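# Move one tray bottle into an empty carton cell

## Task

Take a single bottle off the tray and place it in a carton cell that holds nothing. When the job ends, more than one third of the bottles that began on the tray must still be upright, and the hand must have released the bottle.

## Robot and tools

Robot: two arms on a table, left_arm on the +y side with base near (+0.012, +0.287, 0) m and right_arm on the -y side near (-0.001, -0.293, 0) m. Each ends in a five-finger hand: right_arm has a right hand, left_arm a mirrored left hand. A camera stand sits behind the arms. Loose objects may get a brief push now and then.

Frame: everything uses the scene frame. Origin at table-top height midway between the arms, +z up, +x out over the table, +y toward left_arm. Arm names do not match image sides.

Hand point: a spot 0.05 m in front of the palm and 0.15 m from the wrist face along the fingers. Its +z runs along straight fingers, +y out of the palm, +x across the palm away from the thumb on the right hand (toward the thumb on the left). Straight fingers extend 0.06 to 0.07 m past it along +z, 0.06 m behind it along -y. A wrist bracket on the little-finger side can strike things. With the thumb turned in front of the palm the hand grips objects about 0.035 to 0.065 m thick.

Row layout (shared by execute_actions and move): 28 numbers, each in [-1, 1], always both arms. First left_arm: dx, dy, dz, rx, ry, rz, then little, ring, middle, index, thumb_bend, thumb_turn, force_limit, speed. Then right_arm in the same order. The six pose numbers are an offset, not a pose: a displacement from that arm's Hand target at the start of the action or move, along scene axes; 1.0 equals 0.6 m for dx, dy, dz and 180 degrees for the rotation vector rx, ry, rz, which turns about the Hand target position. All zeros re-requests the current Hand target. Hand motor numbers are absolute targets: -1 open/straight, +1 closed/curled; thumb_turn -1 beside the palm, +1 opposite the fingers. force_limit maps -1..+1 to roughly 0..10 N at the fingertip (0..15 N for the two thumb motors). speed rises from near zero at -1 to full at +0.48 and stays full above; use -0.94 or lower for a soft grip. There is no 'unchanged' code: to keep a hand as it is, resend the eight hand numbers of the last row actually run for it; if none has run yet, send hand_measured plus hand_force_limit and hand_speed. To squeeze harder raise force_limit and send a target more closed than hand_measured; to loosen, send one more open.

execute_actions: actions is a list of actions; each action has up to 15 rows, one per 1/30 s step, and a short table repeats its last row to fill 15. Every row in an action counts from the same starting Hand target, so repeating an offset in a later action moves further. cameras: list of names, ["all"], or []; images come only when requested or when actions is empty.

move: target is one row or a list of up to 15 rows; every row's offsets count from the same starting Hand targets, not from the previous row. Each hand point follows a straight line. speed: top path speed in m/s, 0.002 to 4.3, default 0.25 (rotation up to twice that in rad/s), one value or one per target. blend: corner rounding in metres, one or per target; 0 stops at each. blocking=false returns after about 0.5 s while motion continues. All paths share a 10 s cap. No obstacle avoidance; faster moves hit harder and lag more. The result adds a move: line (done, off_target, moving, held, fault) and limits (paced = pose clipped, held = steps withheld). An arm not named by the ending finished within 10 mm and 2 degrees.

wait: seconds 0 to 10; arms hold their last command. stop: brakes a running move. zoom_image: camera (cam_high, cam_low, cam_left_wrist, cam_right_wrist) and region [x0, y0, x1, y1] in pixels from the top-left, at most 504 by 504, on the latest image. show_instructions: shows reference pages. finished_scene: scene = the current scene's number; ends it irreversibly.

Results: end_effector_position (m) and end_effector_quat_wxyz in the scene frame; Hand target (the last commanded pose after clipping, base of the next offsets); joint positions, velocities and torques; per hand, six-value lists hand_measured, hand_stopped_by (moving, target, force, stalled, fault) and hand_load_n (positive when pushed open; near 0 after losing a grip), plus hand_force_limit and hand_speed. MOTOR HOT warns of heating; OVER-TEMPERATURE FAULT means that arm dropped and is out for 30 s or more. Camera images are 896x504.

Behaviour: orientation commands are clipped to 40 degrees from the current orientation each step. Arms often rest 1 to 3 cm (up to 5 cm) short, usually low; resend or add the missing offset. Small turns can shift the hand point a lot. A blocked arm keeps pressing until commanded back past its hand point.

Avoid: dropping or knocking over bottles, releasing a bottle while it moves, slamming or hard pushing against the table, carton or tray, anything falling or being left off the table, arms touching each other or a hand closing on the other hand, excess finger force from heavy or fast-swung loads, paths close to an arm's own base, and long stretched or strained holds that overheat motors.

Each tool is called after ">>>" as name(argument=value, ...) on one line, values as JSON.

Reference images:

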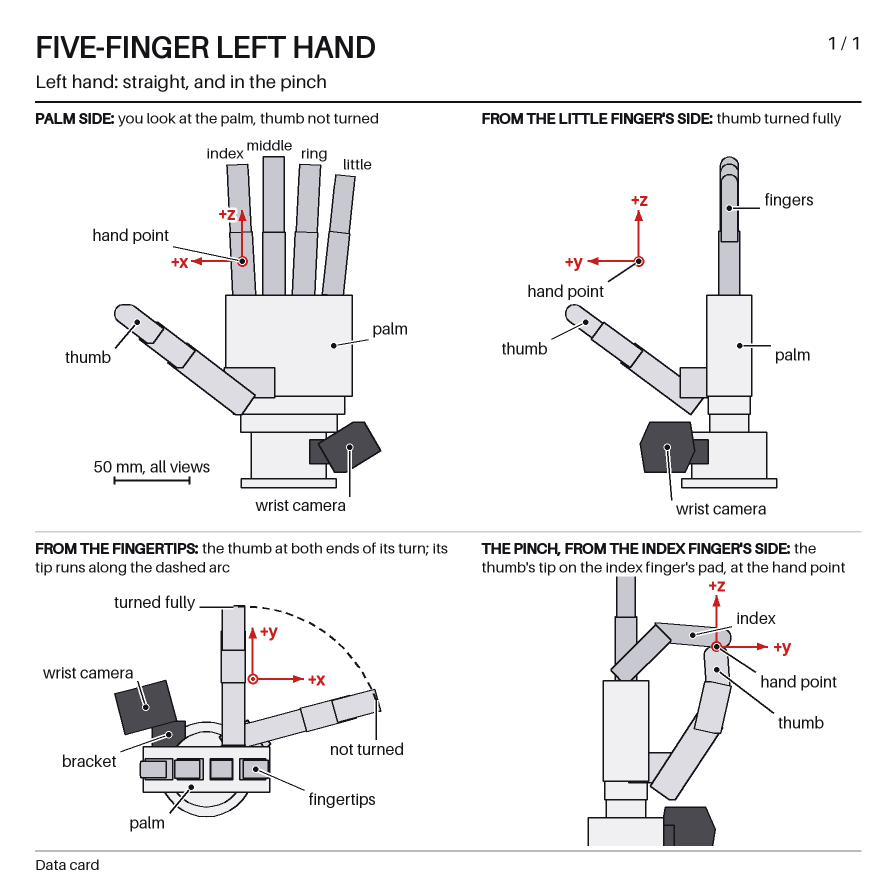

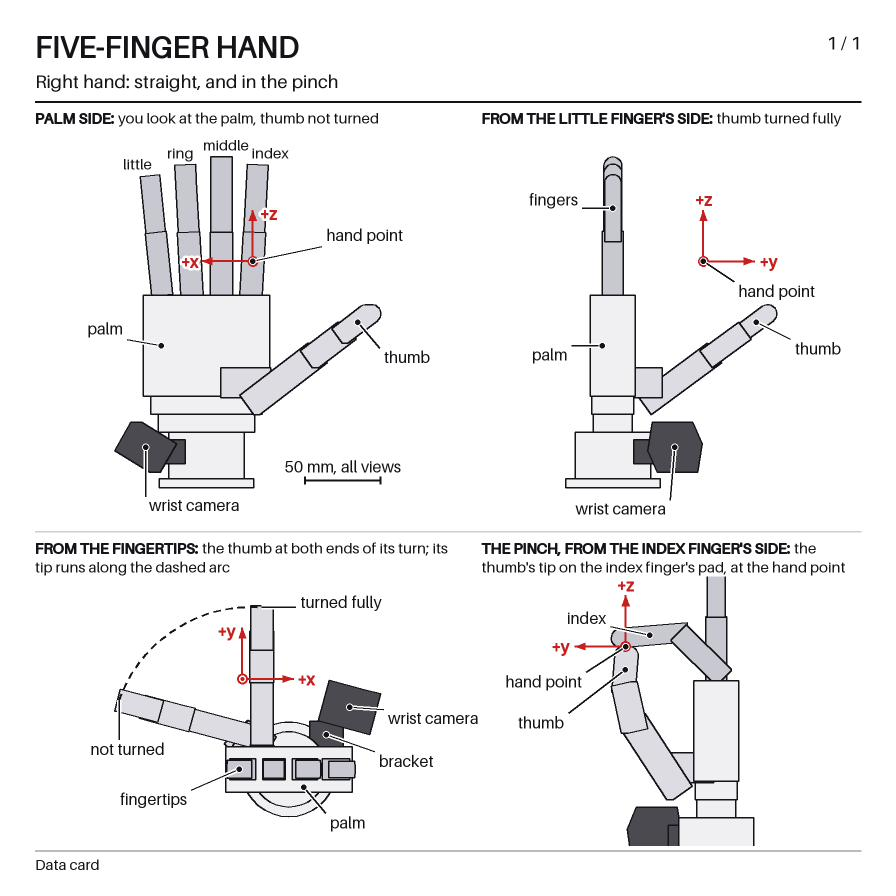

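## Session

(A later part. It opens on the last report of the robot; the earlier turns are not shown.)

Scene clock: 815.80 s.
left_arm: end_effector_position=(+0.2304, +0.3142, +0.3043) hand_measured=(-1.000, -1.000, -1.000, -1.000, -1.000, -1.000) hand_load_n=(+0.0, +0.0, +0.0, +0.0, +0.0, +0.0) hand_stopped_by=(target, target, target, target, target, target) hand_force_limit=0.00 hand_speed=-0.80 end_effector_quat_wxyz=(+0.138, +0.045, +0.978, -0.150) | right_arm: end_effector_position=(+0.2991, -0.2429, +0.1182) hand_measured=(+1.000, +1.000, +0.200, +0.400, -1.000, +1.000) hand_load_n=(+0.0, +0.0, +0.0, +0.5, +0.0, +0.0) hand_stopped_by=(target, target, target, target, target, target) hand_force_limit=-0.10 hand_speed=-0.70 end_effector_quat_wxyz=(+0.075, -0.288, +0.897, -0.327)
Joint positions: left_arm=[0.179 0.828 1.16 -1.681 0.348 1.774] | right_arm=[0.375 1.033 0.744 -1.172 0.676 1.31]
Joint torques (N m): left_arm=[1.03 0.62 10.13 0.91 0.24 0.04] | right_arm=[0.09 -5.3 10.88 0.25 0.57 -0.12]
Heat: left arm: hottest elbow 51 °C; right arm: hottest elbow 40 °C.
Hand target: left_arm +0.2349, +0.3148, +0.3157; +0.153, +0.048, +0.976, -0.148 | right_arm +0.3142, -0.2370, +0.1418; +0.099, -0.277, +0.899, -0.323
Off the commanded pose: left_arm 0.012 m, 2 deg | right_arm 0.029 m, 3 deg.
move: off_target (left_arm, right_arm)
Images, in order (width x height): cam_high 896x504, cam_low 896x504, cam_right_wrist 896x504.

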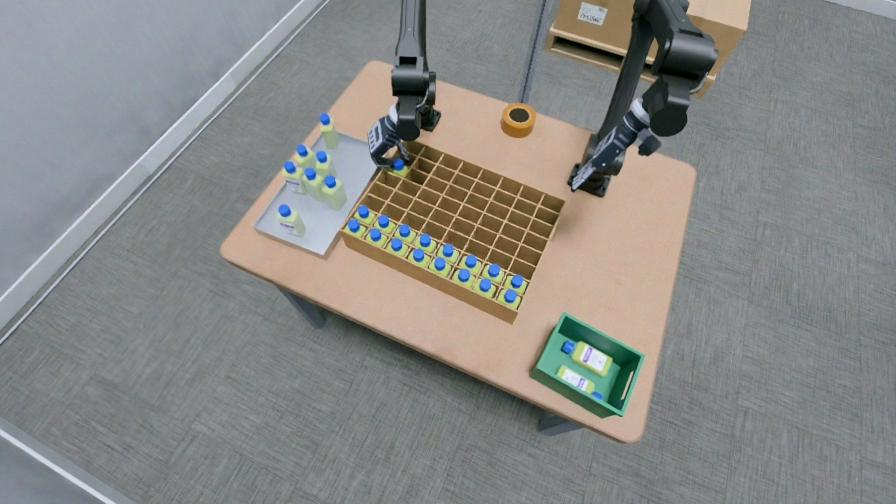

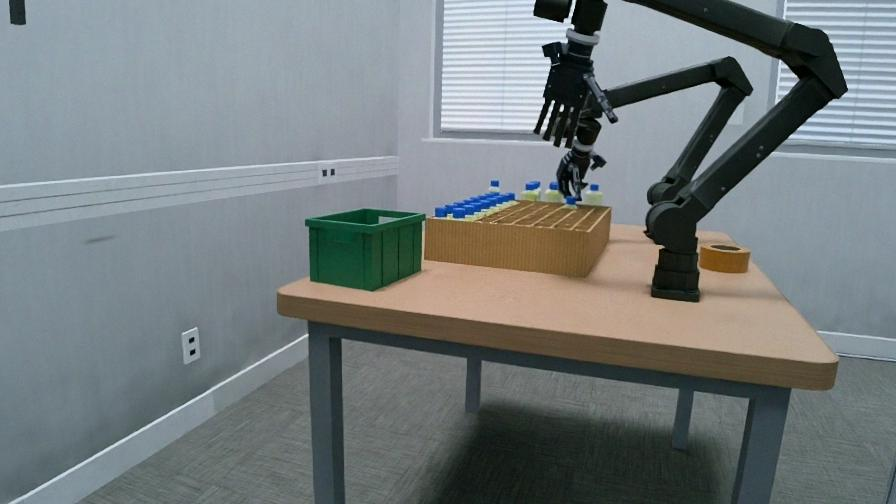

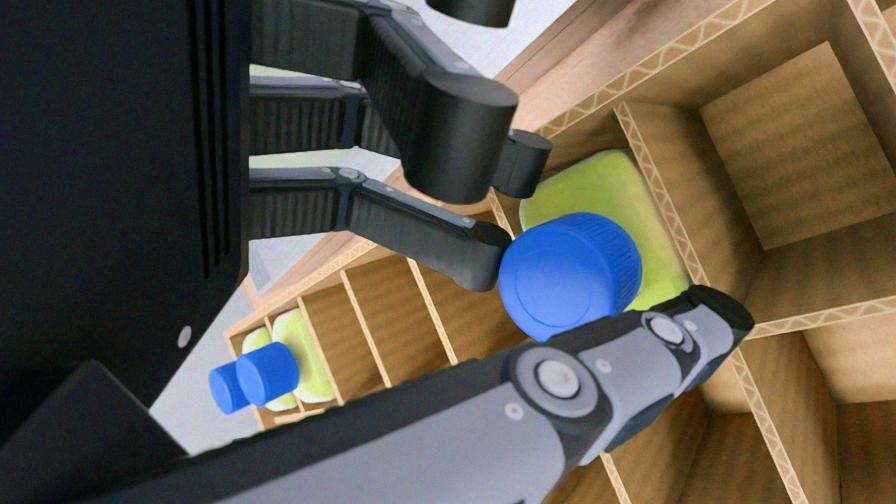

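>>> move(target=[0,0,0,0,0,0,-1,-1,-1,-1,-1,-1,0,-0.8,0.03,0.0,0.12,0,0,0,1,1,0.2,0.4,-1,1,-0.1,-0.7], speed=0.15, cameras=["cam_high","cam_low","cam_right_wrist"])

>>> zoom_image(camera="cam_low", region=[550, 160, 620, 230])

Scene clock: 824.63 s.
left_arm: end_effector_position=(+0.2304, +0.3142, +0.3043) hand_measured=(-1.000, -1.000, -1.000, -1.000, -1.000, -1.000) hand_load_n=(+0.0, +0.0, +0.0, +0.0, +0.0, +0.0) hand_stopped_by=(target, target, target, target, target, target) hand_force_limit=0.00 hand_speed=-0.80 end_effector_quat_wxyz=(+0.138, +0.045, +0.978, -0.150) | right_arm: end_effector_position=(+0.3200, -0.2394, +0.1944) hand_measured=(+1.000, +1.000, +0.200, +0.400, -1.000, +1.000) hand_load_n=(+0.0, +0.0, +0.0, +0.0, +0.0, +0.0) hand_stopped_by=(target, target, target, target, target, target) hand_force_limit=-0.10 hand_speed=-0.70 end_effector_quat_wxyz=(+0.086, -0.282, +0.898, -0.325)
Joint positions: left_arm=[0.179 0.828 1.16 -1.681 0.348 1.774] | right_arm=[0.357 1.031 0.943 -1.337 0.673 1.292]
Joint torques (N m): left_arm=[1.61 0.73 10.32 0.84 0.28 0.01] | right_arm=[-0.44 -4.25 11.32 0.28 0.53 -0.25]
Heat: left arm: hottest elbow 51 °C; right arm: hottest elbow 40 °C.
Hand target: left_arm +0.2349, +0.3148, +0.3157; +0.153, +0.048, +0.976, -0.148 | right_arm +0.3323, -0.2369, +0.2137; +0.099, -0.277, +0.899, -0.323
Off the commanded pose: left_arm 0.012 m, 2 deg | right_arm 0.023 m, 2 deg.
move: off_target (left_arm, right_arm)
Images, in order (width x height): cam_high 896x504, cam_low 896x504, cam_right_wrist 896x504.

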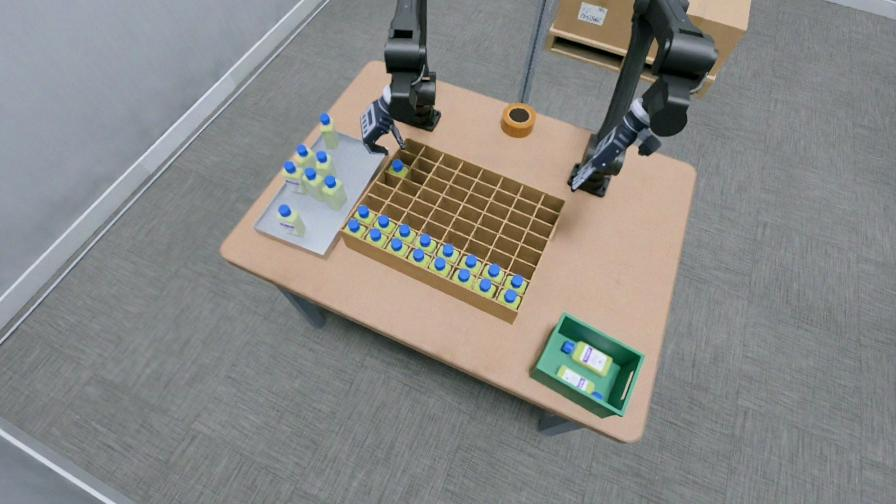

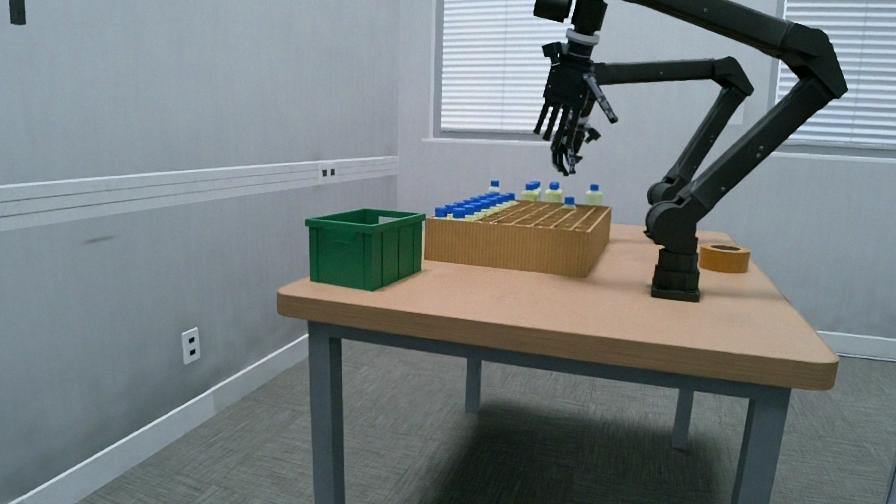

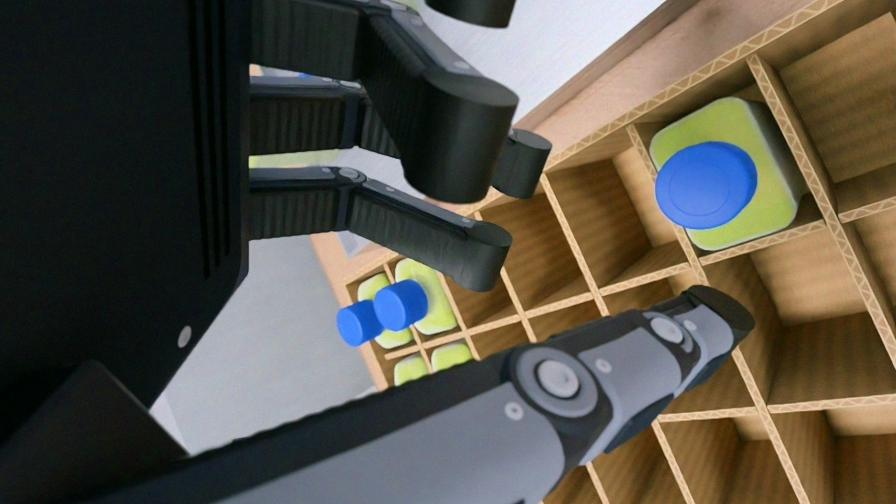

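Scaled by 7.200 from the camera's 896x504 image, which has a finer 1280x720 frame.

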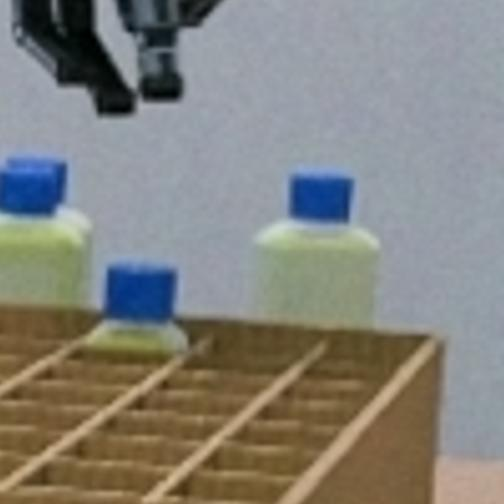

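>>> finished_scene(scene=1)

The scene is finished: the task was done.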